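# Pull out and quarter-turn the yellow foosball rod

## Task

Take the yellow rod closest to right_arm, draw it outward until it stops, then rotate it by 90 degrees so the player figures on it end up lying horizontal.

## Robot and tools

Robot: two six-joint arms, left_arm and right_arm, each with a parallel two-finger gripper and a wrist camera (cam_left_wrist, cam_right_wrist, both 672x504 fisheye). There are no fixed cameras. Every command row has 14 numbers: the first 7 belong to left_arm, the last 7 to right_arm. Within each arm the order is wrist pitch (joint4), shoulder (joint2), wrist yaw (joint5), wrist roll (joint6), elbow (joint3), waist (joint1), then gripper opening. Result lists use the same per-arm order. Both halves must always be present, even when only one arm moves.

Joint numbers in a row are offsets, not poses. They count from the Joint targets reported at the start of that action or move, never from the previous row, so sending the same offset again moves further. Each lies in [-1, 1]. For waist, shoulder and elbow, 1.0 equals 2.224 rad. For the three wrist joints, 1.0 equals 8.485 rad, so small wrist turns need small numbers (0.1 rad is about 0.0118). Stated joint ranges in rad: waist -2.618 to 3.054, shoulder 0.000 to 3.142, elbow 0.000 to 3.142, wrist pitch -1.571 to 1.571, wrist yaw -1.571 to 1.571, wrist roll -2.094 to 2.094. The true ends can differ by up to 0.059 rad. Asking for more than 0.059 rad beyond an end gets the action refused for both arms. The gripper number is absolute: +1 fully open, -1 shut. To leave a gripper alone, resend its current command, because 0 means half open. To leave an arm's joints alone, send 0 for each of them.

Frames: the scene frame has its origin on the table top halfway between the two nominal arm bases. +x points out over the table, +z points up, and left_arm sits on the +y side. Calibrated bases: left_arm at (-0.028, +0.289, +0.027) m, right_arm at (-0.040, -0.349, +0.007) m, each turned only slightly about z. Hand positions (end_effector_position, metres), quaternions (end_effector_quat_wxyz) and each wrist camera's pose are given in that arm's own base frame. Reported hand positions can be a few centimetres off, more at full reach. The gripper's fingers point along its +z axis and close along its y axis. The reported point sits between the pads, about 1 cm behind the tips.

Tools:
- execute_actions(actions, cameras): actions is a list of actions. Each action is a list of up to 15 rows, each row one 1/30 s step. A short action repeats its final row to fill the 15 steps. An empty list only returns state and images. cameras picks the images: omit it, or give null or ["all"], for all; give [] for none.
- move(target, speed, blend, opening_speed, blocking, cameras): target is one 14-number row, or a list of up to 15 rows. Every row counts from the same starting Joint targets. speed is in rad/s for the joint with the farthest to go: 0.01 to 12.57, default 0.5. You can give one value per target. blend is in rad and rounds the corners of a list. opening_speed is how fast the opening command changes, per second on the -1..+1 scale, at least 0.2; use it for gentle closing. blocking=false returns after about 0.5 s while the motion continues. Paths do not avoid obstacles or the other arm.
- wait(seconds 0 to 10): lets time pass while commands are held. A running move keeps going.
- stop(): brakes a running move.
- zoom_image(camera, region [x0, y0, x1, y1] in pixels): gives a closer view of the newest image. Each side can be at most 504 px.
- read_manual(section "licences"): licence text only.
- finished_scene(scene): ends the current scene, which cannot be undone. After ending the first scene, make no further call in that reply.

Reading results: Joint positions and Joint velocities have one block per arm, in rad and rad/s, plus the finger-pad gap (0.094 m when fully open). "within noise" means that arm is still. Joint targets is the base your next offsets count from. Tool commands gives the current gripper commands. grip_measured is the finger opening on the command scale; when the gripper squeezes something, it reads close to the object's width or a bit under. Joint torques include the arm's own weight, and numbers 2, 5 and 6 wrap at ±28 N m. A move adds a "move:" line: done, off_target (stopped more than 0.035 rad from target), moving, held or fault, sometimes with limits=held. "joint sent to its limit" means a joint was stopped at its end. "joint command not followed" means the clearance check changed some targets. MOTOR HOT warns that a motor is near 75 °C. At 90 °C the arm folds up and stays idle, and at 100 °C it goes limp.

Motion notes: each step's target can lead the measured angle by at most 0.339 rad for the big joints and 2.2 rad for the wrist joints. Targets that would carry the hand more than 200 mm away are scaled back. A large motion may therefore need several actions, and unfinished motion must be commanded again. If an arm is stuck pressing on something, command its targets back past its measured positions.

Avoid: any contact between the two arms, including closing one gripper on the other's fingers. Also avoid fast hits on the table or fixed parts, hard prolonged pushes, dropping things or releasing them while they move, pulling on the camera cables, and holding stretched or straining poses that heat the motors. Approach contacts slowly, and close gently on parts.

Each tool is called after "Request:" as name(argument=value, ...) on one line, values as JSON.

## Session

Request:
execute_actions(actions=[])

Scene clock: 0.00 s.
left_arm: end_effector_position=(+0.4028, +0.0079, +0.1249) grip_measured=+1.000 end_effector_quat_wxyz=(+0.625, -0.028, +0.778, +0.057) | right_arm: end_effector_position=(+0.4019, -0.0301, +0.1142) grip_measured=+1.000 end_effector_quat_wxyz=(+0.608, +0.063, +0.791, -0.024)
Joint names: [wrist pitch, shoulder, wrist yaw, wrist roll, elbow, waist]
Joint positions: left_arm=[0.966 1.539 -0.191 0.014 0.356 -0.068 0.094] | right_arm=[0.914 1.54 0.073 0.059 0.363 -0.045 0.094]
Joint velocities: within noise
Joint torques (N m): no reading
Heat: left arm: 47 °C; right arm: 43 °C.
Joint targets: left_arm=[0.959 1.536 -0.192 0.014 0.359 -0.068] | right_arm=[0.904 1.537 0.071 0.060 0.366 -0.045]
Tool commands: left_gripper/opening=+1.0 right_gripper/opening=+1.0

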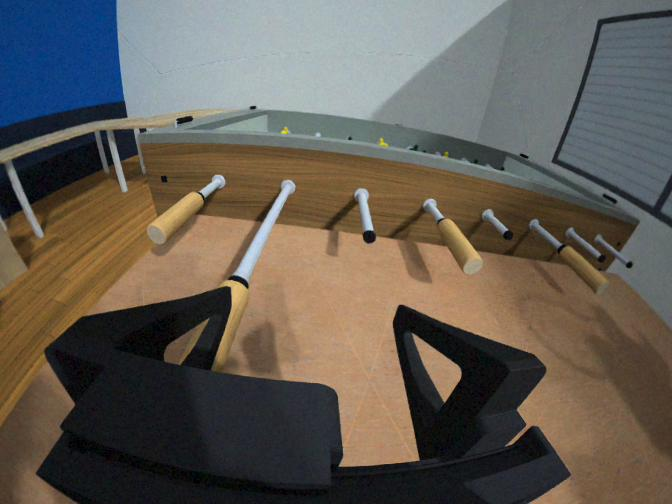

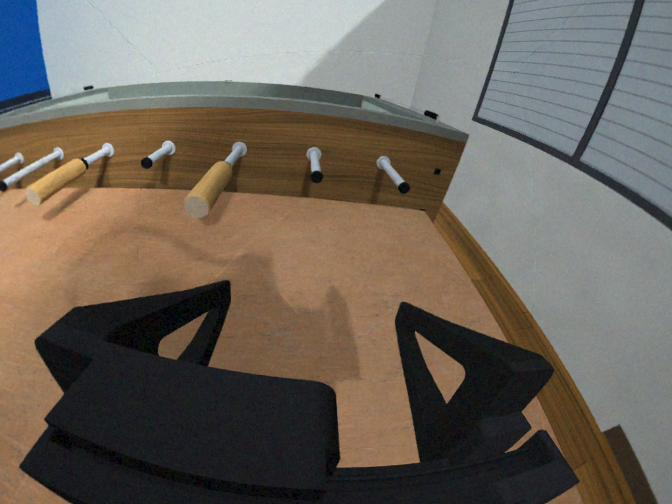

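Request:
move(target=[0,0,0,0,0,0,1,0.0599,0.3812,0.0301,-0.0071,0.2727,0.1527,1], speed=0.8)

Scene clock: 69.50 s.
left_arm: end_effector_position=(+0.4028, +0.0079, +0.1249) grip_measured=+1.000 end_effector_quat_wxyz=(+0.625, -0.028, +0.778, +0.057) | right_arm: end_effector_position=(+0.5404, +0.1051, +0.0652) grip_measured=+1.000 end_effector_quat_wxyz=(+0.700, +0.010, +0.714, -0.012)
Joint names: [wrist pitch, shoulder, wrist yaw, wrist roll, elbow, waist]
Joint positions: left_arm=[0.966 1.539 -0.191 0.014 0.356 -0.068 0.094] | right_arm=[1.393 2.368 0.325 0.004 0.954 0.295 0.094]
Joint velocities: within noise
Joint torques (N m): left_arm=[1.86 -6.37 -0.04 0.01 5.33 -0.02] | right_arm=[1.9 -8.42 0.07 -0.04 5.48 -0.03]
Heat: left arm: 46 °C; right arm: 44 °C.
Joint targets: left_arm=[0.959 1.536 -0.192 0.014 0.359 -0.068] | right_arm=[1.412 2.385 0.326 0.000 0.972 0.295]
move: done
camera_calibration:
cam_right_wrist: T_world_to_cam=[[-0.0750059, -0.980389, 0.182241, 0.122304], [-0.421465, -0.134462, -0.89682, 0.332167], [0.903737, -0.144075, -0.403115, -0.327141], [0, 0, 0, 1]] pos_world=[0.444821, 0.117437, 0.14373]

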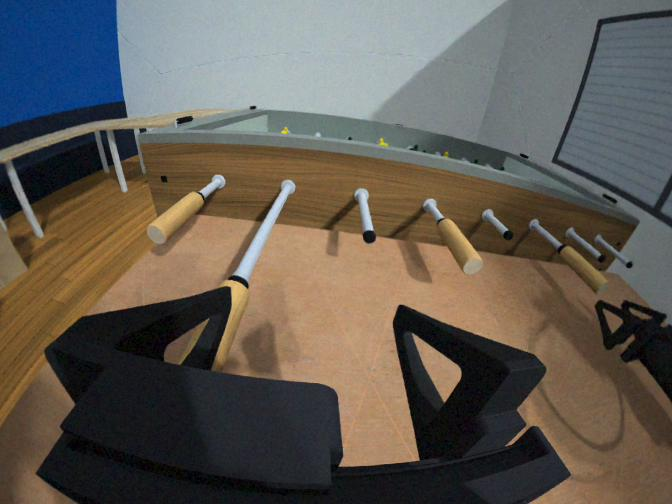

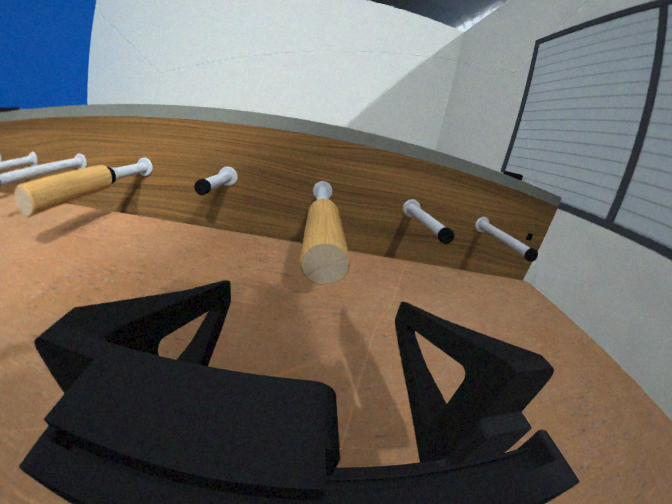

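Request:
move(target=[0,0,0,0,0,0,1,-0.0377,0.0911,-0.0083,0,0.2348,-0.0316,1], speed=0.4, cameras=["cam_right_wrist"])

Request:
move(target=[0,0,0,0,0,0,1,0,0,0,0,0,0,-0.6], opening_speed=1.5, cameras=["cam_right_wrist"])

Scene clock: 82.37 s.
left_arm: end_effector_position=(+0.4028, +0.0079, +0.1249) grip_measured=+1.000 end_effector_quat_wxyz=(+0.625, -0.028, +0.778, +0.057) | right_arm: end_effector_position=(+0.6448, +0.1034, +0.0796) grip_measured=+1.000 end_effector_quat_wxyz=(+0.714, +0.017, +0.700, -0.011)
Joint names: [wrist pitch, shoulder, wrist yaw, wrist roll, elbow, waist]
Joint positions: left_arm=[0.966 1.539 -0.191 0.014 0.356 -0.068 0.094] | right_arm=[1.107 2.558 0.272 0.003 1.471 0.232 0.094]
Joint velocities: within noise
Joint torques (N m): left_arm=[1.84 -6.35 -0.04 0.01 5.31 -0.03] | right_arm=[1.58 -9.96 -0.12 -0.04 7.5 -0.62]
Heat: left arm: 46 °C; right arm: 45 °C.
Joint targets: left_arm=[0.959 1.536 -0.192 0.014 0.359 -0.068] | right_arm=[1.092 2.588 0.256 0.000 1.495 0.225]
move: done
camera_calibration:
cam_right_wrist: T_world_to_cam=[[-0.0920183, -0.981335, 0.16886, 0.137975], [-0.387162, -0.120977, -0.914041, 0.3667], [0.917409, -0.149485, -0.368803, -0.42704], [0, 0, 0, 1]] pos_world=[0.546439, 0.115927, 0.154387]
Images, in order (width x height): cam_right_wrist 672x504.

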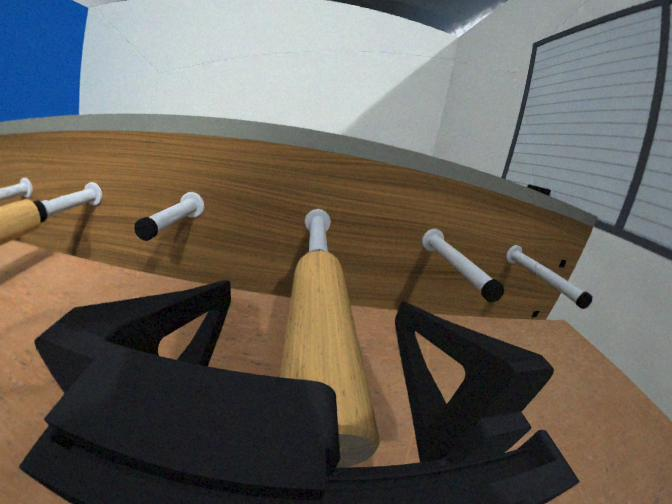

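Scene clock: 83.63 s.
left_arm: end_effector_position=(+0.4028, +0.0079, +0.1249) grip_measured=+1.000 end_effector_quat_wxyz=(+0.625, -0.028, +0.778, +0.057) | right_arm: end_effector_position=(+0.6450, +0.1033, +0.0793) grip_measured=-0.310 end_effector_quat_wxyz=(+0.713, +0.016, +0.701, -0.011)
Joint names: [wrist pitch, shoulder, wrist yaw, wrist roll, elbow, waist]
Joint positions: left_arm=[0.966 1.539 -0.191 0.014 0.356 -0.068 0.094] | right_arm=[1.106 2.558 0.268 0.003 1.471 0.23 0.032]
Joint velocities: within noise
Joint torques (N m): left_arm=[1.84 -6.38 -0.05 0.01 5.34 -0.05] | right_arm=[1.6 -9.98 -0.09 -0.03 7.49 -0.5]
Heat: left arm: 46 °C; right arm: 45 °C.
Joint targets: left_arm=[0.959 1.536 -0.192 0.014 0.359 -0.068] | right_arm=[1.092 2.588 0.256 0.000 1.495 0.224]
move: done
camera_calibration:
cam_right_wrist: T_world_to_cam=[[-0.0888762, -0.981485, 0.169673, 0.135806], [-0.387872, -0.122797, -0.913496, 0.367062], [0.917418, -0.147, -0.369777, -0.427498], [0, 0, 0, 1]] pos_world=[0.546638, 0.115524, 0.154188]
Images, in order (width x height): cam_right_wrist 672x504.

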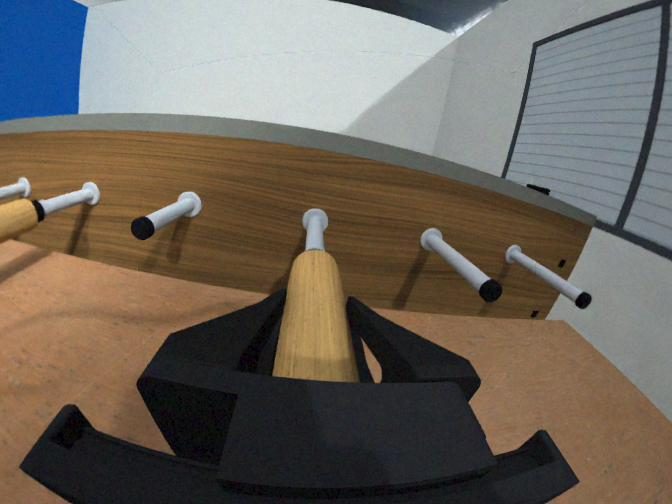

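Request:
move(target=[0,0,0,0,0,0,1,0,0,0,0,0,0,0.1], cameras=[])

Request:
move(target=[0,0,0,0,0,0,1,0,0.01,0,0,0,0,0.1], cameras=["cam_right_wrist"])

Scene clock: 101.37 s.
left_arm: end_effector_position=(+0.4028, +0.0079, +0.1249) grip_measured=+1.000 end_effector_quat_wxyz=(+0.625, -0.028, +0.778, +0.057) | right_arm: end_effector_position=(+0.6451, +0.1034, +0.0794) grip_measured=+0.098 end_effector_quat_wxyz=(+0.713, +0.016, +0.701, -0.010)
Joint names: [wrist pitch, shoulder, wrist yaw, wrist roll, elbow, waist]
Joint positions: left_arm=[0.966 1.539 -0.191 0.014 0.356 -0.068 0.094] | right_arm=[1.106 2.558 0.267 0.003 1.471 0.23 0.052]
Joint velocities: within noise
Joint torques (N m): left_arm=[1.84 -6.37 -0.03 0.01 5.3 -0.05] | right_arm=[1.59 -9.98 -0.09 -0.03 7.46 -0.5]
Heat: left arm: 45 °C; right arm: 46 °C.
Joint targets: left_arm=[0.959 1.536 -0.192 0.014 0.359 -0.068] | right_arm=[1.092 2.588 0.256 0.000 1.495 0.224]
move: done
No camera images: "cameras" was empty.

Scene clock: 102.07 s.
left_arm: end_effector_position=(+0.4028, +0.0079, +0.1249) grip_measured=+1.000 end_effector_quat_wxyz=(+0.625, -0.028, +0.778, +0.057) | right_arm: end_effector_position=(+0.6439, +0.1031, +0.0620) grip_measured=+0.098 end_effector_quat_wxyz=(+0.703, +0.013, +0.711, -0.013)
Joint names: [wrist pitch, shoulder, wrist yaw, wrist roll, elbow, waist]
Joint positions: left_arm=[0.966 1.539 -0.191 0.014 0.356 -0.068 0.094] | right_arm=[1.102 2.585 0.267 0.003 1.471 0.23 0.052]
Joint velocities: within noise
Joint torques (N m): left_arm=[1.85 -6.38 -0.05 0.01 5.37 -0.06] | right_arm=[1.6 -10.19 -0.09 -0.03 7.42 -0.51]
Heat: left arm: 45 °C; right arm: 46 °C.
Joint targets: left_arm=[0.959 1.536 -0.192 0.014 0.359 -0.068] | right_arm=[1.092 2.610 0.256 0.000 1.495 0.224]
move: done
camera_calibration:
cam_right_wrist: T_world_to_cam=[[-0.0834975, -0.980348, 0.178736, 0.13434], [-0.413779, -0.129061, -0.901183, 0.367403], [0.90654, -0.149204, -0.394871, -0.424102], [0, 0, 0, 1]] pos_world=[0.547706, 0.11584, 0.13962]
Images, in order (width x height): cam_right_wrist 672x504.

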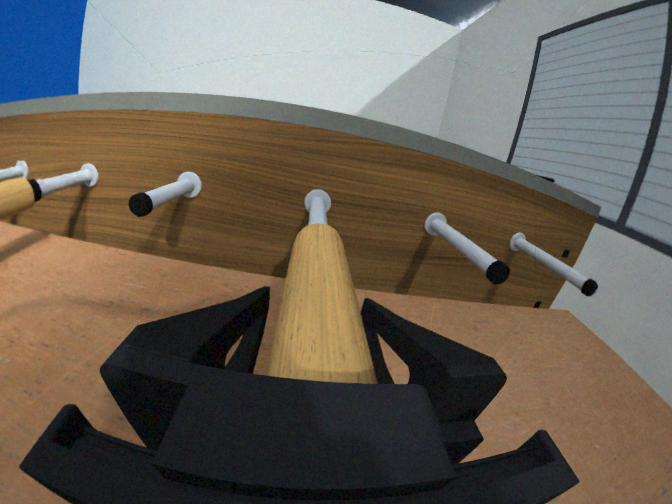

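Request:
move(target=[0,0,0,0,0,0,1,0,0,0,0,0,0,-0.6], opening_speed=1.5, cameras=[])

Request:
move(target=[[0,0,0,0,0,0,1,0.0095,-0.026,0.0016,0,-0.0624,0.0063,-0.6],[0,0,0,0,0,0,1,0.0238,-0.0618,0.0046,0,-0.1527,0.0177,-0.6]], speed=0.3, blend=0.03, cameras=["cam_right_wrist"])

Scene clock: 122.43 s.
left_arm: end_effector_position=(+0.4028, +0.0079, +0.1249) grip_measured=+1.000 end_effector_quat_wxyz=(+0.625, -0.028, +0.778, +0.057) | right_arm: end_effector_position=(+0.6439, +0.1034, +0.0620) grip_measured=-0.324 end_effector_quat_wxyz=(+0.703, +0.013, +0.711, -0.012)
Joint names: [wrist pitch, shoulder, wrist yaw, wrist roll, elbow, waist]
Joint positions: left_arm=[0.966 1.539 -0.191 0.014 0.356 -0.068 0.094] | right_arm=[1.102 2.585 0.266 0.003 1.471 0.23 0.032]
Joint velocities: within noise
Joint torques (N m): left_arm=[1.85 -6.34 -0.06 0 5.35 -0.1] | right_arm=[1.63 -10.22 -0.06 -0.03 7.36 -0.5]
Heat: left arm: 45 °C; right arm: 46 °C.
Joint targets: left_arm=[0.959 1.536 -0.192 0.014 0.359 -0.068] | right_arm=[1.092 2.610 0.256 0.000 1.495 0.224]
move: done
No camera images: "cameras" was empty.

Scene clock: 123.93 s.
left_arm: end_effector_position=(+0.4028, +0.0079, +0.1249) grip_measured=+1.000 end_effector_quat_wxyz=(+0.625, -0.028, +0.778, +0.057) | right_arm: end_effector_position=(+0.5877, +0.1011, +0.0583) grip_measured=-0.324 end_effector_quat_wxyz=(+0.707, +0.013, +0.707, -0.013)
Joint names: [wrist pitch, shoulder, wrist yaw, wrist roll, elbow, waist]
Joint positions: left_arm=[0.966 1.539 -0.191 0.014 0.356 -0.068 0.094] | right_arm=[1.306 2.486 0.292 0.001 1.179 0.256 0.032]
Joint velocities: within noise
Joint torques (N m): left_arm=[1.85 -6.32 -0.05 0.01 5.34 -0.05] | right_arm=[1.61 -11.93 0.07 0 2.89 0.73]
Heat: left arm: 45 °C; right arm: 46 °C.
Joint targets: left_arm=[0.959 1.536 -0.192 0.014 0.359 -0.068] | right_arm=[1.294 2.473 0.295 0.000 1.155 0.264]
move: done
camera_calibration:
cam_right_wrist: T_world_to_cam=[[-0.0845539, -0.980424, 0.177817, 0.128994], [-0.404664, -0.129289, -0.90528, 0.335485], [0.910548, -0.148501, -0.385811, -0.377811], [0, 0, 0, 1]] pos_world=[0.490681, 0.113738, 0.135006]
Images, in order (width x height): cam_right_wrist 672x504.

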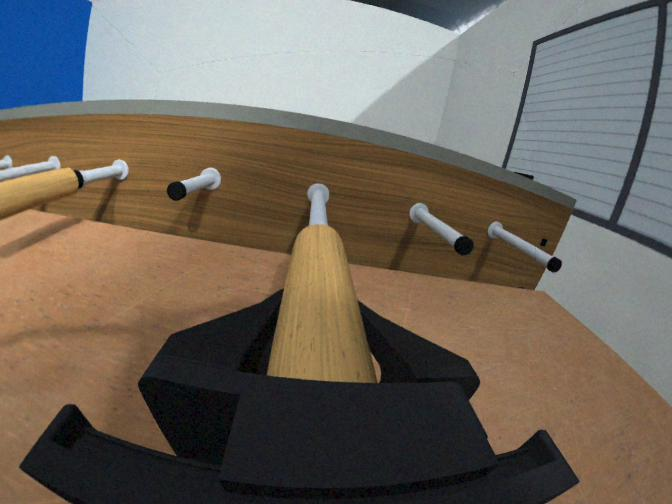

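Request:
move(target=[[0,0,0,0,0,0,1,0.0139,-0.0313,0.0037,0,-0.0821,0.0139,-0.6],[0,0,0,0,0,0,1,0.0295,-0.0597,0.0087,0,-0.168,0.0331,-0.6]], speed=0.3, blend=0.03, cameras=["cam_right_wrist"])

Scene clock: 133.13 s.
left_arm: end_effector_position=(+0.4028, +0.0079, +0.1249) grip_measured=+1.000 end_effector_quat_wxyz=(+0.625, -0.028, +0.778, +0.057) | right_arm: end_effector_position=(+0.5117, +0.1039, +0.0570) grip_measured=-0.324 end_effector_quat_wxyz=(+0.696, +0.010, +0.718, -0.017)
Joint names: [wrist pitch, shoulder, wrist yaw, wrist roll, elbow, waist]
Joint positions: left_arm=[0.966 1.539 -0.191 0.014 0.356 -0.068 0.094] | right_arm=[1.482 2.351 0.357 0.001 0.835 0.319 0.032]
Joint velocities: within noise
Joint torques (N m): left_arm=[1.84 -6.37 -0.03 0.02 5.35 -0.03] | right_arm=[2.29 -10.03 0.18 0.01 -0.29 1.68]
Heat: left arm: 45 °C; right arm: 46 °C.
Joint targets: left_arm=[0.959 1.536 -0.192 0.014 0.359 -0.068] | right_arm=[1.544 2.340 0.369 0.000 0.782 0.338]
move: off_target (right_arm); right_arm: the wrist pitch is farthest, 0.063 rad from its target
camera_calibration:
cam_right_wrist: T_world_to_cam=[[-0.0798977, -0.978443, 0.190434, 0.122261], [-0.432442, -0.138107, -0.891022, 0.318275], [0.898115, -0.153542, -0.412085, -0.300354], [0, 0, 0, 1]] pos_world=[0.417157, 0.117465, 0.136536]
Images, in order (width x height): cam_right_wrist 672x504.

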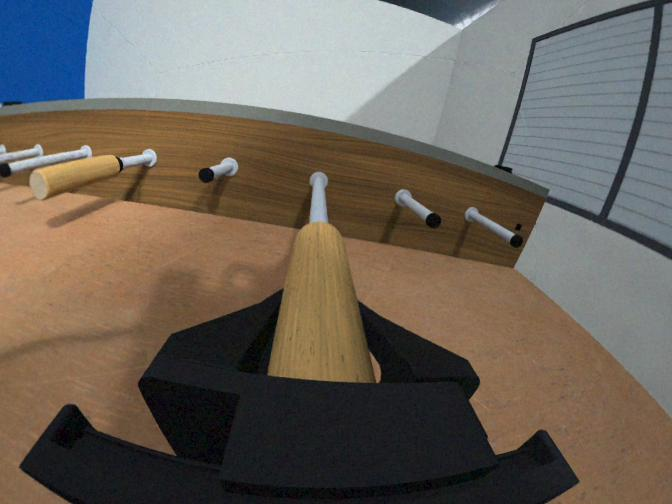

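Request:
move(target=[0,0,0,0,0,0,1,-0.0113,-0.0476,0.0025,0,-0.0395,0.0092,-0.6], speed=0.15, cameras=["cam_right_wrist"])

Scene clock: 150.10 s.
left_arm: end_effector_position=(+0.4028, +0.0079, +0.1249) grip_measured=+1.000 end_effector_quat_wxyz=(+0.625, -0.028, +0.778, +0.057) | right_arm: end_effector_position=(+0.5085, +0.1028, +0.0574) grip_measured=-0.324 end_effector_quat_wxyz=(+0.672, +0.002, +0.740, -0.025)
Joint names: [wrist pitch, shoulder, wrist yaw, wrist roll, elbow, waist]
Joint positions: left_arm=[0.966 1.539 -0.191 0.014 0.356 -0.068 0.094] | right_arm=[1.364 2.279 0.357 0.001 0.813 0.319 0.032]
Joint velocities: within noise
Joint torques (N m): left_arm=[1.84 -6.34 -0.05 0 5.3 -0.02] | right_arm=[2.49 -12.68 0.43 0 -5.16 3.49]
Heat: left arm: 45 °C; right arm: 49 °C.
Joint targets: left_arm=[0.959 1.536 -0.192 0.014 0.359 -0.068] | right_arm=[1.448 2.234 0.390 0.000 0.694 0.358]
move: off_target (right_arm); right_arm: the elbow is farthest, 0.118 rad from its target
camera_calibration:
cam_right_wrist: T_world_to_cam=[[-0.0668143, -0.974074, 0.216138, 0.11235], [-0.489148, -0.156827, -0.857986, 0.345988], [0.869638, -0.163049, -0.465988, -0.278933], [0, 0, 0, 1]] pos_world=[0.419317, 0.118218, 0.14259]
Images, in order (width x height): cam_right_wrist 672x504.

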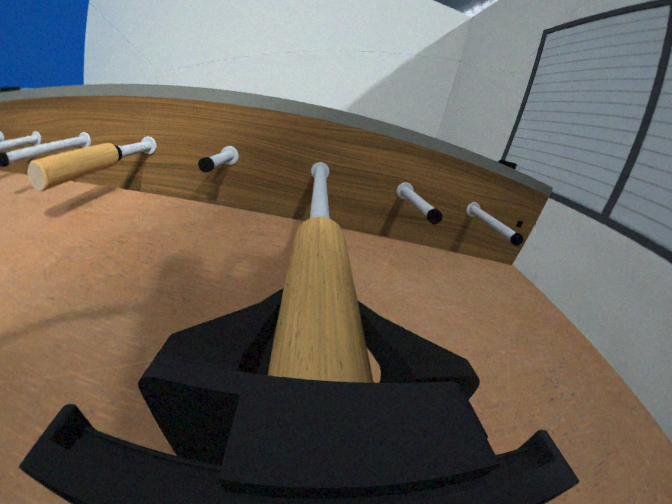

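Request:
move(target=[[0,0,0,0,0,0,1,0,0.041,-0.0039,0,0.0611,-0.0148,-0.6],[0,0,0,0,0,0,1,0,0.041,-0.0039,0.1886,0.0611,-0.0148,-0.6]], speed=[0.3,0.6], cameras=["cam_right_wrist","cam_left_wrist"])

Scene clock: 190.97 s.
left_arm: end_effector_position=(+0.4028, +0.0079, +0.1249) grip_measured=+1.000 end_effector_quat_wxyz=(+0.625, -0.028, +0.778, +0.057) | right_arm: end_effector_position=(+0.5129, +0.1144, +0.0710) grip_measured=-0.325 end_effector_quat_wxyz=(+0.489, +0.500, +0.510, +0.501)
Joint names: [wrist pitch, shoulder, wrist yaw, wrist roll, elbow, waist]
Joint positions: left_arm=[0.966 1.539 -0.191 0.014 0.356 -0.068 0.094] | right_arm=[1.457 2.308 0.297 1.578 0.831 0.318 0.032]
Joint velocities: within noise
Joint torques (N m): left_arm=[1.85 -6.35 -0.03 0.02 5.35 -0.06] | right_arm=[1.65 -7.72 0.71 0.2 3.62 0.64]
Heat: left arm: 44 °C; right arm: 50 °C.
Joint targets: left_arm=[0.959 1.536 -0.192 0.014 0.359 -0.068] | right_arm=[1.449 2.325 0.357 1.600 0.830 0.325]
move: off_target (right_arm); right_arm: the wrist yaw is farthest, 0.060 rad from its target
camera_calibration:
cam_right_wrist: T_world_to_cam=[[-0.0638995, -0.177673, -0.982013, 0.113456], [-0.420672, 0.897121, -0.134941, 0.154519], [0.90496, 0.404482, -0.132068, -0.381296], [0, 0, 0, 1]] pos_world=[0.417309, 0.035763, 0.0819098]

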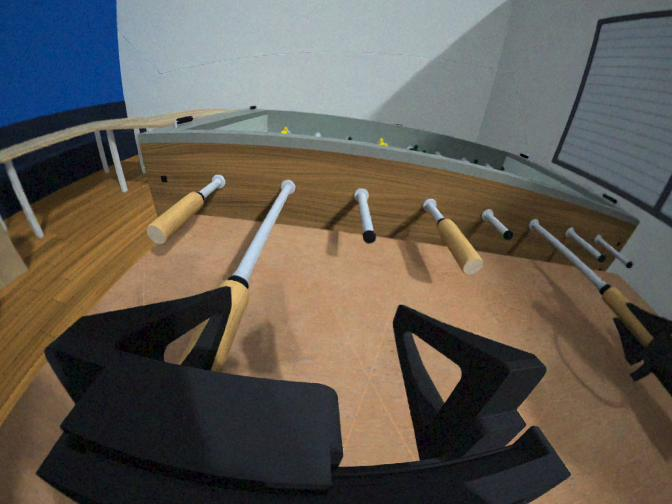

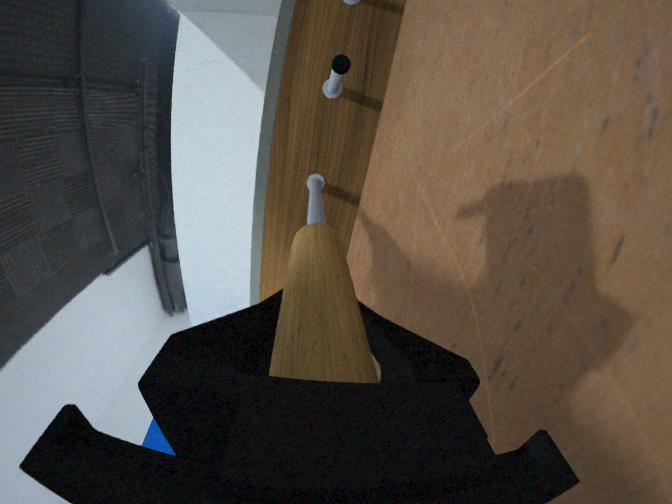

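Request:
move(target=[0,0,0,0,0,0,1,0,-0.016,-0.004,0,-0.036,0.006,-0.6], speed=0.3, cameras=["cam_right_wrist"])

Request:
move(target=[0,0,0,0,0,0,1,0,0.01,0,0,0.026,-0.004,-0.6], speed=0.3, cameras=[])

Request:
move(target=[0,0,0,0,0,0,1,0,0,0,0,0,0,0.0], opening_speed=0.7, cameras=["cam_right_wrist"])

Scene clock: 211.57 s.
left_arm: end_effector_position=(+0.4028, +0.0079, +0.1249) grip_measured=+1.000 end_effector_quat_wxyz=(+0.625, -0.028, +0.778, +0.057) | right_arm: end_effector_position=(+0.5099, +0.1175, +0.0686) grip_measured=-0.325 end_effector_quat_wxyz=(+0.484, +0.498, +0.515, +0.502)
Joint names: [wrist pitch, shoulder, wrist yaw, wrist roll, elbow, waist]
Joint positions: left_arm=[0.966 1.539 -0.191 0.014 0.356 -0.068 0.094] | right_arm=[1.459 2.307 0.287 1.58 0.82 0.322 0.032]
Joint velocities: within noise
Joint torques (N m): left_arm=[1.84 -6.38 -0.05 0.02 5.35 -0.05] | right_arm=[1.63 -10.45 0.44 0.26 -1.5 1.44]
Heat: left arm: 44 °C; right arm: 48 °C.
Joint targets: left_arm=[0.959 1.536 -0.192 0.014 0.359 -0.068] | right_arm=[1.449 2.289 0.323 1.600 0.749 0.338]
move: off_target (right_arm); right_arm: the elbow is farthest, 0.070 rad from its target
camera_calibration:
cam_right_wrist: T_world_to_cam=[[-0.0686832, -0.179612, -0.981337, 0.11401], [-0.433934, 0.891114, -0.132728, 0.157513], [0.898323, 0.41672, -0.139144, -0.377783], [0, 0, 0, 1]] pos_world=[0.415551, 0.0375454, 0.0802225]
Images, in order (width x height): cam_right_wrist 672x504.

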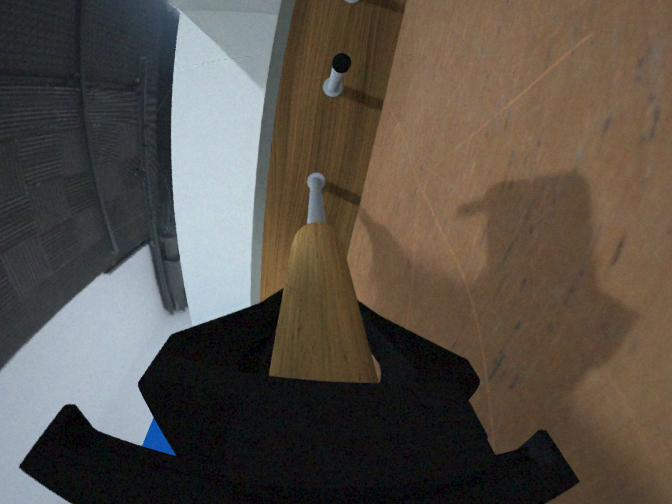

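Scene clock: 212.27 s.
left_arm: end_effector_position=(+0.4028, +0.0079, +0.1249) grip_measured=+1.000 end_effector_quat_wxyz=(+0.625, -0.028, +0.778, +0.057) | right_arm: end_effector_position=(+0.5119, +0.1181, +0.0713) grip_measured=-0.325 end_effector_quat_wxyz=(+0.486, +0.497, +0.512, +0.505)
Joint names: [wrist pitch, shoulder, wrist yaw, wrist roll, elbow, waist]
Joint positions: left_arm=[0.966 1.539 -0.191 0.014 0.356 -0.068 0.094] | right_arm=[1.459 2.307 0.287 1.58 0.829 0.322 0.032]
Joint velocities: within noise
Joint torques (N m): left_arm=[1.84 -6.35 -0.05 0.02 5.33 -0.06] | right_arm=[1.63 -8.65 0.44 0.23 2.18 0.66]
Heat: left arm: 44 °C; right arm: 48 °C.
Joint targets: left_arm=[0.959 1.536 -0.192 0.014 0.359 -0.068] | right_arm=[1.449 2.312 0.323 1.600 0.807 0.329]
move: off_target (right_arm); right_arm: the wrist yaw is farthest, 0.036 rad from its target
No camera images: "cameras" was empty.

Scene clock: 213.33 s.
left_arm: end_effector_position=(+0.4028, +0.0079, +0.1249) grip_measured=+1.000 end_effector_quat_wxyz=(+0.625, -0.028, +0.778, +0.057) | right_arm: end_effector_position=(+0.5104, +0.1128, +0.0665) grip_measured=-0.002 end_effector_quat_wxyz=(+0.486, +0.510, +0.507, +0.496)
Joint names: [wrist pitch, shoulder, wrist yaw, wrist roll, elbow, waist]
Joint positions: left_arm=[0.966 1.539 -0.191 0.014 0.356 -0.068 0.094] | right_arm=[1.448 2.307 0.314 1.595 0.822 0.322 0.047]
Joint velocities: within noise
Joint torques (N m): left_arm=[1.84 -6.38 -0.04 0.01 5.34 0.01] | right_arm=[1.73 -8.59 0.17 0.03 2.59 0.65]
Heat: left arm: 44 °C; right arm: 48 °C.
Joint targets: left_arm=[0.959 1.536 -0.192 0.014 0.359 -0.068] | right_arm=[1.448 2.312 0.323 1.600 0.807 0.329]
move: done
camera_calibration:
cam_right_wrist: T_world_to_cam=[[-0.0819552, -0.165923, -0.982727, 0.116537], [-0.410607, 0.904092, -0.118403, 0.147351], [0.908122, 0.393811, -0.142224, -0.378739], [0, 0, 0, 1]] pos_world=[0.413995, 0.0352685, 0.0781055]
Images, in order (width x height): cam_right_wrist 672x504.

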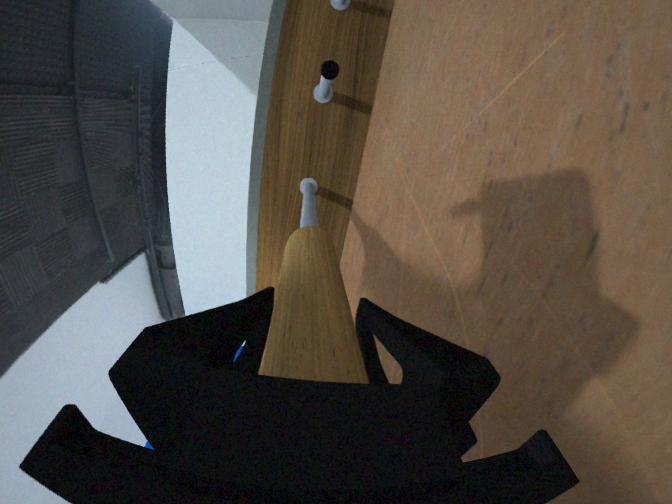

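Request:
finished_scene(scene=1)

The scene is finished: the task was done.


## Next scene

The same job, from a new start.

Request:
execute_actions(actions=[])

Scene clock: 0.00 s.
left_arm: end_effector_position=(+0.4067, +0.0376, +0.1163) grip_measured=+1.000 end_effector_quat_wxyz=(+0.597, -0.093, +0.793, +0.071) | right_arm: end_effector_position=(+0.3928, -0.0048, +0.1143) grip_measured=+1.000 end_effector_quat_wxyz=(+0.608, +0.033, +0.793, -0.013)
Joint names: [wrist pitch, shoulder, wrist yaw, wrist roll, elbow, waist]
Joint positions: left_arm=[0.845 1.542 -0.242 -0.068 0.409 -0.016 0.094] | right_arm=[0.909 1.498 0.082 0.042 0.325 0.023 0.094]
Joint velocities: within noise
Joint torques (N m): no reading
Heat: left arm: 42 °C; right arm: 40 °C.
Joint targets: left_arm=[0.833 1.540 -0.243 -0.068 0.411 -0.016] | right_arm=[0.899 1.495 0.080 0.043 0.328 0.023]
Tool commands: left_gripper/opening=+1.0 right_gripper/opening=+1.0
camera_calibration:
cam_left_wrist: T_world_to_cam=[[0.207287, -0.962694, 0.173931, -0.0790407], [-0.569143, -0.263281, -0.778948, 0.366677], [0.795681, 0.062474, -0.602485, -0.132805], [0, 0, 0, 1]] pos_world=[0.330746, 0.0287439, 0.219357]
cam_right_wrist: T_world_to_cam=[[-0.0674914, -0.98389, 0.165543, -0.00657283], [-0.627243, -0.0871895, -0.773928, 0.366259], [0.775894, -0.156069, -0.611254, -0.115862], [0, 0, 0, 1]] pos_world=[0.319186, 0.0073845, 0.213725]

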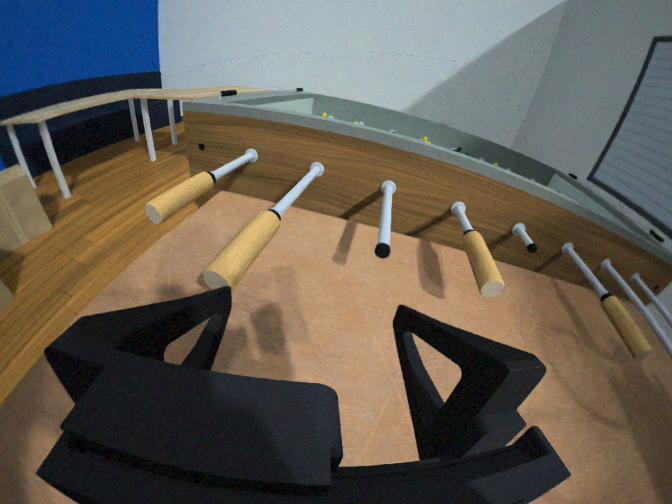

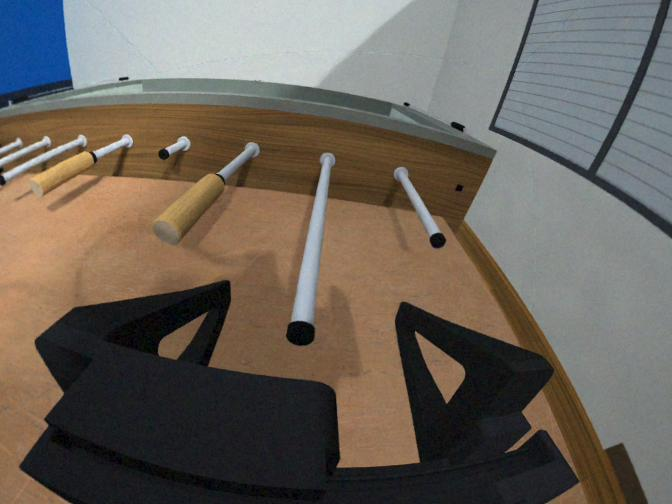

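Request:
move(target=[0,0,0,0,0,0,1,0.0264,0.3245,0.0407,-0.0051,0.3442,0.1608,1], speed=1.2, cameras=["cam_right_wrist"])

Scene clock: 40.40 s.
left_arm: end_effector_position=(+0.4067, +0.0376, +0.1163) grip_measured=+1.000 end_effector_quat_wxyz=(+0.597, -0.093, +0.793, +0.071) | right_arm: end_effector_position=(+0.5539, +0.1452, +0.1316) grip_measured=+1.000 end_effector_quat_wxyz=(+0.702, +0.013, +0.712, -0.015)
Joint names: [wrist pitch, shoulder, wrist yaw, wrist roll, elbow, waist]
Joint positions: left_arm=[0.845 1.542 -0.242 -0.068 0.409 -0.016 0.094] | right_arm=[1.117 2.199 0.425 0.004 1.066 0.385 0.094]
Joint velocities: within noise
Joint torques (N m): left_arm=[1.85 -6.46 -0.06 0.02 5.46 -0.06] | right_arm=[1.77 -8.62 0.04 -0.04 7.49 -0.38]
Heat: left arm: 43 °C; right arm: 43 °C.
Joint targets: left_arm=[0.833 1.540 -0.243 -0.068 0.411 -0.016] | right_arm=[1.122 2.217 0.426 0.000 1.094 0.380]
move: done
camera_calibration:
cam_right_wrist: T_world_to_cam=[[-0.085713, -0.979705, 0.181194, 0.156517], [-0.418051, -0.129715, -0.899115, 0.400546], [0.904371, -0.152814, -0.398448, -0.306573], [0, 0, 0, 1]] pos_world=[0.45812, 0.158449, 0.209624]
Images, in order (width x height): cam_right_wrist 672x504.

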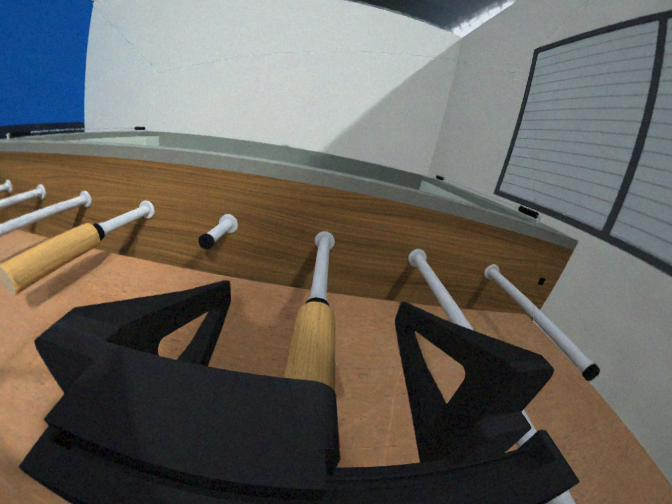

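Request:
move(target=[0,0,0,0,0,0,1,0.023,0.1012,0,0,0.0072,0,1], speed=0.4, cameras=["cam_right_wrist"])

Scene clock: 49.07 s.
left_arm: end_effector_position=(+0.4067, +0.0376, +0.1163) grip_measured=+1.000 end_effector_quat_wxyz=(+0.597, -0.093, +0.793, +0.071) | right_arm: end_effector_position=(+0.5550, +0.1454, +0.0609) grip_measured=+1.000 end_effector_quat_wxyz=(+0.697, +0.012, +0.716, -0.017)
Joint names: [wrist pitch, shoulder, wrist yaw, wrist roll, elbow, waist]
Joint positions: left_arm=[0.845 1.542 -0.242 -0.068 0.409 -0.016 0.094] | right_arm=[1.306 2.425 0.426 0.004 1.089 0.385 0.094]
Joint velocities: within noise
Joint torques (N m): left_arm=[1.85 -6.52 -0.06 0.02 5.49 -0.09] | right_arm=[1.83 -9.2 0.05 -0.05 5.93 -0.38]
Heat: left arm: 43 °C; right arm: 43 °C.
Joint targets: left_arm=[0.833 1.540 -0.243 -0.068 0.411 -0.016] | right_arm=[1.318 2.442 0.426 0.000 1.110 0.380]
move: done
camera_calibration:
cam_right_wrist: T_world_to_cam=[[-0.0846319, -0.978664, 0.18723, 0.168511], [-0.428671, -0.133864, -0.893488, 0.343588], [0.899488, -0.155878, -0.408196, -0.331969], [0, 0, 0, 1]] pos_world=[0.46015, 0.159163, 0.139933]
Images, in order (width x height): cam_right_wrist 672x504.

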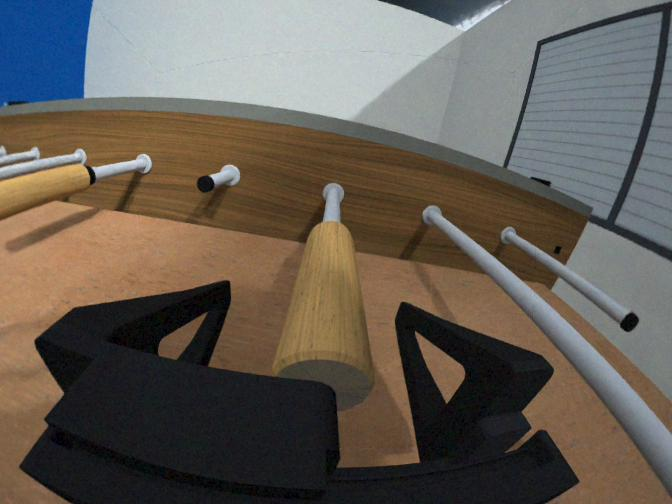

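Request:
move(target=[0,0,0,0,0,0,1,0,0,0,0,0,0,-0.6], opening_speed=2, cameras=[])

Request:
move(target=[0,0,0,0,0,0,1,0.0203,-0.0526,0.0087,0,-0.1439,0.0382,-0.6], speed=0.25, cameras=["cam_right_wrist"])

Scene clock: 64.60 s.
left_arm: end_effector_position=(+0.4067, +0.0376, +0.1163) grip_measured=+1.000 end_effector_quat_wxyz=(+0.597, -0.093, +0.793, +0.071) | right_arm: end_effector_position=(+0.5552, +0.1436, +0.0616) grip_measured=-0.316 end_effector_quat_wxyz=(+0.698, +0.016, +0.716, -0.021)
Joint names: [wrist pitch, shoulder, wrist yaw, wrist roll, elbow, waist]
Joint positions: left_arm=[0.845 1.542 -0.242 -0.068 0.409 -0.016 0.094] | right_arm=[1.307 2.425 0.437 0.003 1.091 0.385 0.032]
Joint velocities: within noise
Joint torques (N m): left_arm=[1.87 -6.48 -0.07 0.01 5.5 -0.02] | right_arm=[1.82 -9.2 -0.08 -0.03 5.83 -0.39]
Heat: left arm: 43 °C; right arm: 45 °C.
Joint targets: left_arm=[0.833 1.540 -0.243 -0.068 0.411 -0.016] | right_arm=[1.318 2.442 0.425 0.000 1.110 0.380]
move: done
No camera images: "cameras" was empty.

Scene clock: 66.20 s.
left_arm: end_effector_position=(+0.4067, +0.0376, +0.1163) grip_measured=+1.000 end_effector_quat_wxyz=(+0.597, -0.093, +0.793, +0.071) | right_arm: end_effector_position=(+0.4887, +0.1449, +0.0573) grip_measured=-0.316 end_effector_quat_wxyz=(+0.693, +0.012, +0.720, -0.025)
Joint names: [wrist pitch, shoulder, wrist yaw, wrist roll, elbow, waist]
Joint positions: left_arm=[0.845 1.542 -0.242 -0.068 0.409 -0.016 0.094] | right_arm=[1.478 2.336 0.514 0.001 0.815 0.461 0.032]
Joint velocities: within noise
Joint torques (N m): left_arm=[1.85 -6.49 -0.07 0.02 5.5 -0.06] | right_arm=[1.81 -9.96 -0.1 -0.01 1.57 0.39]
Heat: left arm: 43 °C; right arm: 45 °C.
Joint targets: left_arm=[0.833 1.540 -0.243 -0.068 0.411 -0.016] | right_arm=[1.490 2.325 0.499 0.000 0.790 0.465]
move: done
camera_calibration:
cam_right_wrist: T_world_to_cam=[[-0.0934262, -0.975345, 0.199936, 0.16618], [-0.440891, -0.139522, -0.88665, 0.318294], [0.892685, -0.170986, -0.416986, -0.267771], [0, 0, 0, 1]] pos_world=[0.394894, 0.160707, 0.137334]
Images, in order (width x height): cam_right_wrist 672x504.

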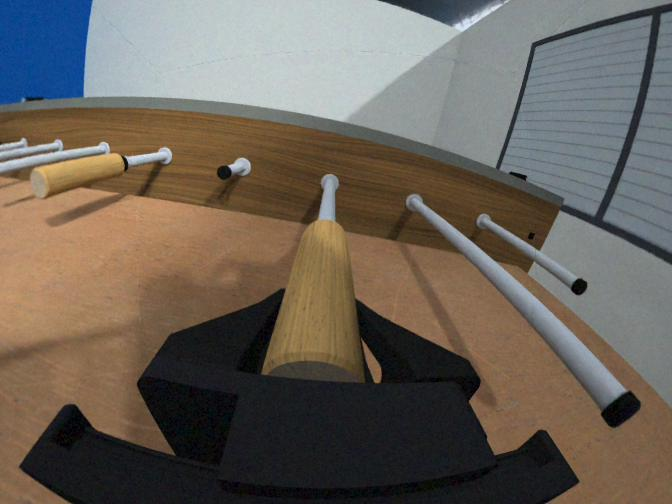

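Request:
move(target=[0,0,0,0,0,0,1,-0.0158,-0.0953,0.0103,0,-0.0868,0.0342,-0.6], speed=0.2, cameras=["cam_right_wrist"])

Scene clock: 75.03 s.
left_arm: end_effector_position=(+0.4067, +0.0376, +0.1163) grip_measured=+1.000 end_effector_quat_wxyz=(+0.597, -0.093, +0.793, +0.071) | right_arm: end_effector_position=(+0.4697, +0.1459, +0.0613) grip_measured=-0.316 end_effector_quat_wxyz=(+0.651, -0.014, +0.758, -0.044)
Joint names: [wrist pitch, shoulder, wrist yaw, wrist roll, elbow, waist]
Joint positions: left_arm=[0.845 1.542 -0.242 -0.068 0.409 -0.016 0.094] | right_arm=[1.273 2.177 0.527 0.001 0.732 0.485 0.032]
Joint velocities: within noise
Joint torques (N m): left_arm=[1.85 -6.49 -0.07 0.01 5.5 -0.08] | right_arm=[2.48 -13.76 0.75 -0.01 -6.45 5.08]
Heat: left arm: 43 °C; right arm: 45 °C.
Joint targets: left_arm=[0.833 1.540 -0.243 -0.068 0.411 -0.016] | right_arm=[1.356 2.113 0.587 0.000 0.597 0.541]
move: off_target (right_arm); right_arm: the elbow is farthest, 0.135 rad from its target
camera_calibration:
cam_right_wrist: T_world_to_cam=[[-0.0571728, -0.962095, 0.266653, 0.141488], [-0.536482, -0.195644, -0.82092, 0.362639], [0.841973, -0.189989, -0.504962, -0.217016], [0, 0, 0, 1]] pos_world=[0.38536, 0.165843, 0.150385]
Images, in order (width x height): cam_right_wrist 672x504.

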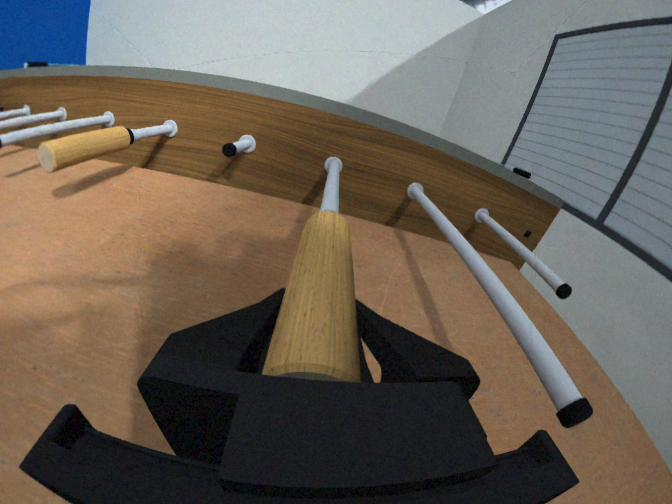

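Request:
move(target=[[0,0,0,0,0,0,1,0.0119,0.0638,-0.0065,0,0.0553,-0.0243,-0.6],[0,0,0,0,0,0,1,0.0119,0.0638,-0.0065,0.1886,0.0553,-0.0243,-0.6]], speed=[0.4,0.8], cameras=["cam_right_wrist"])

Scene clock: 90.93 s.
left_arm: end_effector_position=(+0.4067, +0.0376, +0.1163) grip_measured=+1.000 end_effector_quat_wxyz=(+0.597, -0.093, +0.793, +0.071) | right_arm: end_effector_position=(+0.4744, +0.1592, +0.0731) grip_measured=-0.317 end_effector_quat_wxyz=(+0.491, +0.495, +0.526, +0.486)
Joint names: [wrist pitch, shoulder, wrist yaw, wrist roll, elbow, waist]
Joint positions: left_arm=[0.845 1.542 -0.242 -0.068 0.409 -0.016 0.094] | right_arm=[1.451 2.246 0.454 1.557 0.745 0.481 0.032]
Joint velocities: within noise
Joint torques (N m): left_arm=[1.85 -6.5 -0.06 0.01 5.49 -0.06] | right_arm=[1.77 -7.91 0.91 0.46 1.61 0.61]
Heat: left arm: 43 °C; right arm: 47 °C.
Joint targets: left_arm=[0.833 1.540 -0.243 -0.068 0.411 -0.016] | right_arm=[1.457 2.255 0.532 1.600 0.720 0.487]
move: off_target (right_arm); right_arm: the wrist yaw is farthest, 0.078 rad from its target
camera_calibration:
cam_right_wrist: T_world_to_cam=[[-0.0866117, -0.215357, -0.972687, 0.137009], [-0.429363, 0.889094, -0.158617, 0.105545], [0.898969, 0.403898, -0.169472, -0.358599], [0, 0, 0, 1]] pos_world=[0.379554, 0.0805036, 0.0892353]
Images, in order (width x height): cam_right_wrist 672x504.

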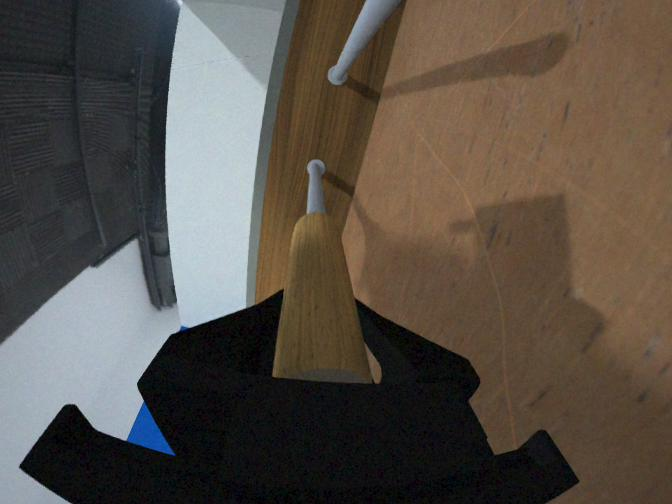

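Request:
move(target=[[0,0,0,0,0,0,1,0,-0.016,-0.007,0.002,-0.036,0.007,-0.6],[0,0,0,0,0,0,1,0,-0.005,-0.007,0.002,-0.009,0.002,-0.6]], speed=0.25, cameras=[])

Request:
move(target=[0,0,0,0,0,0,1,0,0,0,0,0,0,0.0], opening_speed=0.7, cameras=["cam_right_wrist"])

Scene clock: 97.37 s.
left_arm: end_effector_position=(+0.4067, +0.0376, +0.1163) grip_measured=+1.000 end_effector_quat_wxyz=(+0.597, -0.093, +0.793, +0.071) | right_arm: end_effector_position=(+0.4732, +0.1611, +0.0729) grip_measured=-0.317 end_effector_quat_wxyz=(+0.482, +0.493, +0.527, +0.497)
Joint names: [wrist pitch, shoulder, wrist yaw, wrist roll, elbow, waist]
Joint positions: left_arm=[0.845 1.542 -0.242 -0.068 0.409 -0.016 0.094] | right_arm=[1.462 2.246 0.427 1.572 0.737 0.476 0.032]
Joint velocities: within noise
Joint torques (N m): left_arm=[1.85 -6.5 -0.07 0.02 5.53 -0.08] | right_arm=[1.68 -8.76 0.54 0.48 0.75 1.42]
Heat: left arm: 43 °C; right arm: 46 °C.
Joint targets: left_arm=[0.833 1.540 -0.243 -0.068 0.411 -0.016] | right_arm=[1.457 2.244 0.472 1.617 0.700 0.492]
move: off_target (right_arm); right_arm: the wrist yaw is farthest, 0.045 rad from its target
No camera images: "cameras" was empty.

Scene clock: 98.47 s.
left_arm: end_effector_position=(+0.4067, +0.0376, +0.1163) grip_measured=+1.000 end_effector_quat_wxyz=(+0.597, -0.093, +0.793, +0.071) | right_arm: end_effector_position=(+0.4670, +0.1560, +0.0635) grip_measured=-0.002 end_effector_quat_wxyz=(+0.475, +0.513, +0.523, +0.488)
Joint names: [wrist pitch, shoulder, wrist yaw, wrist roll, elbow, waist]
Joint positions: left_arm=[0.845 1.542 -0.242 -0.068 0.409 -0.016 0.094] | right_arm=[1.45 2.246 0.46 1.61 0.715 0.484 0.047]
Joint velocities: within noise
Joint torques (N m): left_arm=[1.86 -6.45 -0.06 0.02 5.5 -0.03] | right_arm=[1.79 -8.59 0.24 0.08 2.19 0.79]
Heat: left arm: 43 °C; right arm: 46 °C.
Joint targets: left_arm=[0.833 1.540 -0.243 -0.068 0.411 -0.016] | right_arm=[1.457 2.244 0.472 1.617 0.700 0.492]
move: done
camera_calibration:
cam_right_wrist: T_world_to_cam=[[-0.116524, -0.177688, -0.977164, 0.134776], [-0.428227, 0.896705, -0.111993, 0.0990405], [0.896127, 0.405398, -0.180579, -0.350578], [0, 0, 0, 1]] pos_world=[0.372278, 0.0772615, 0.0794827]
Images, in order (width x height): cam_right_wrist 672x504.

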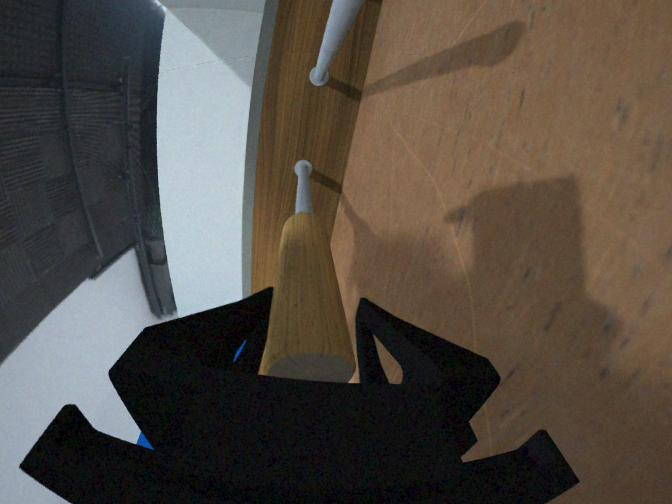

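Request:
finished_scene(scene=2)

The scene is finished: the task was done.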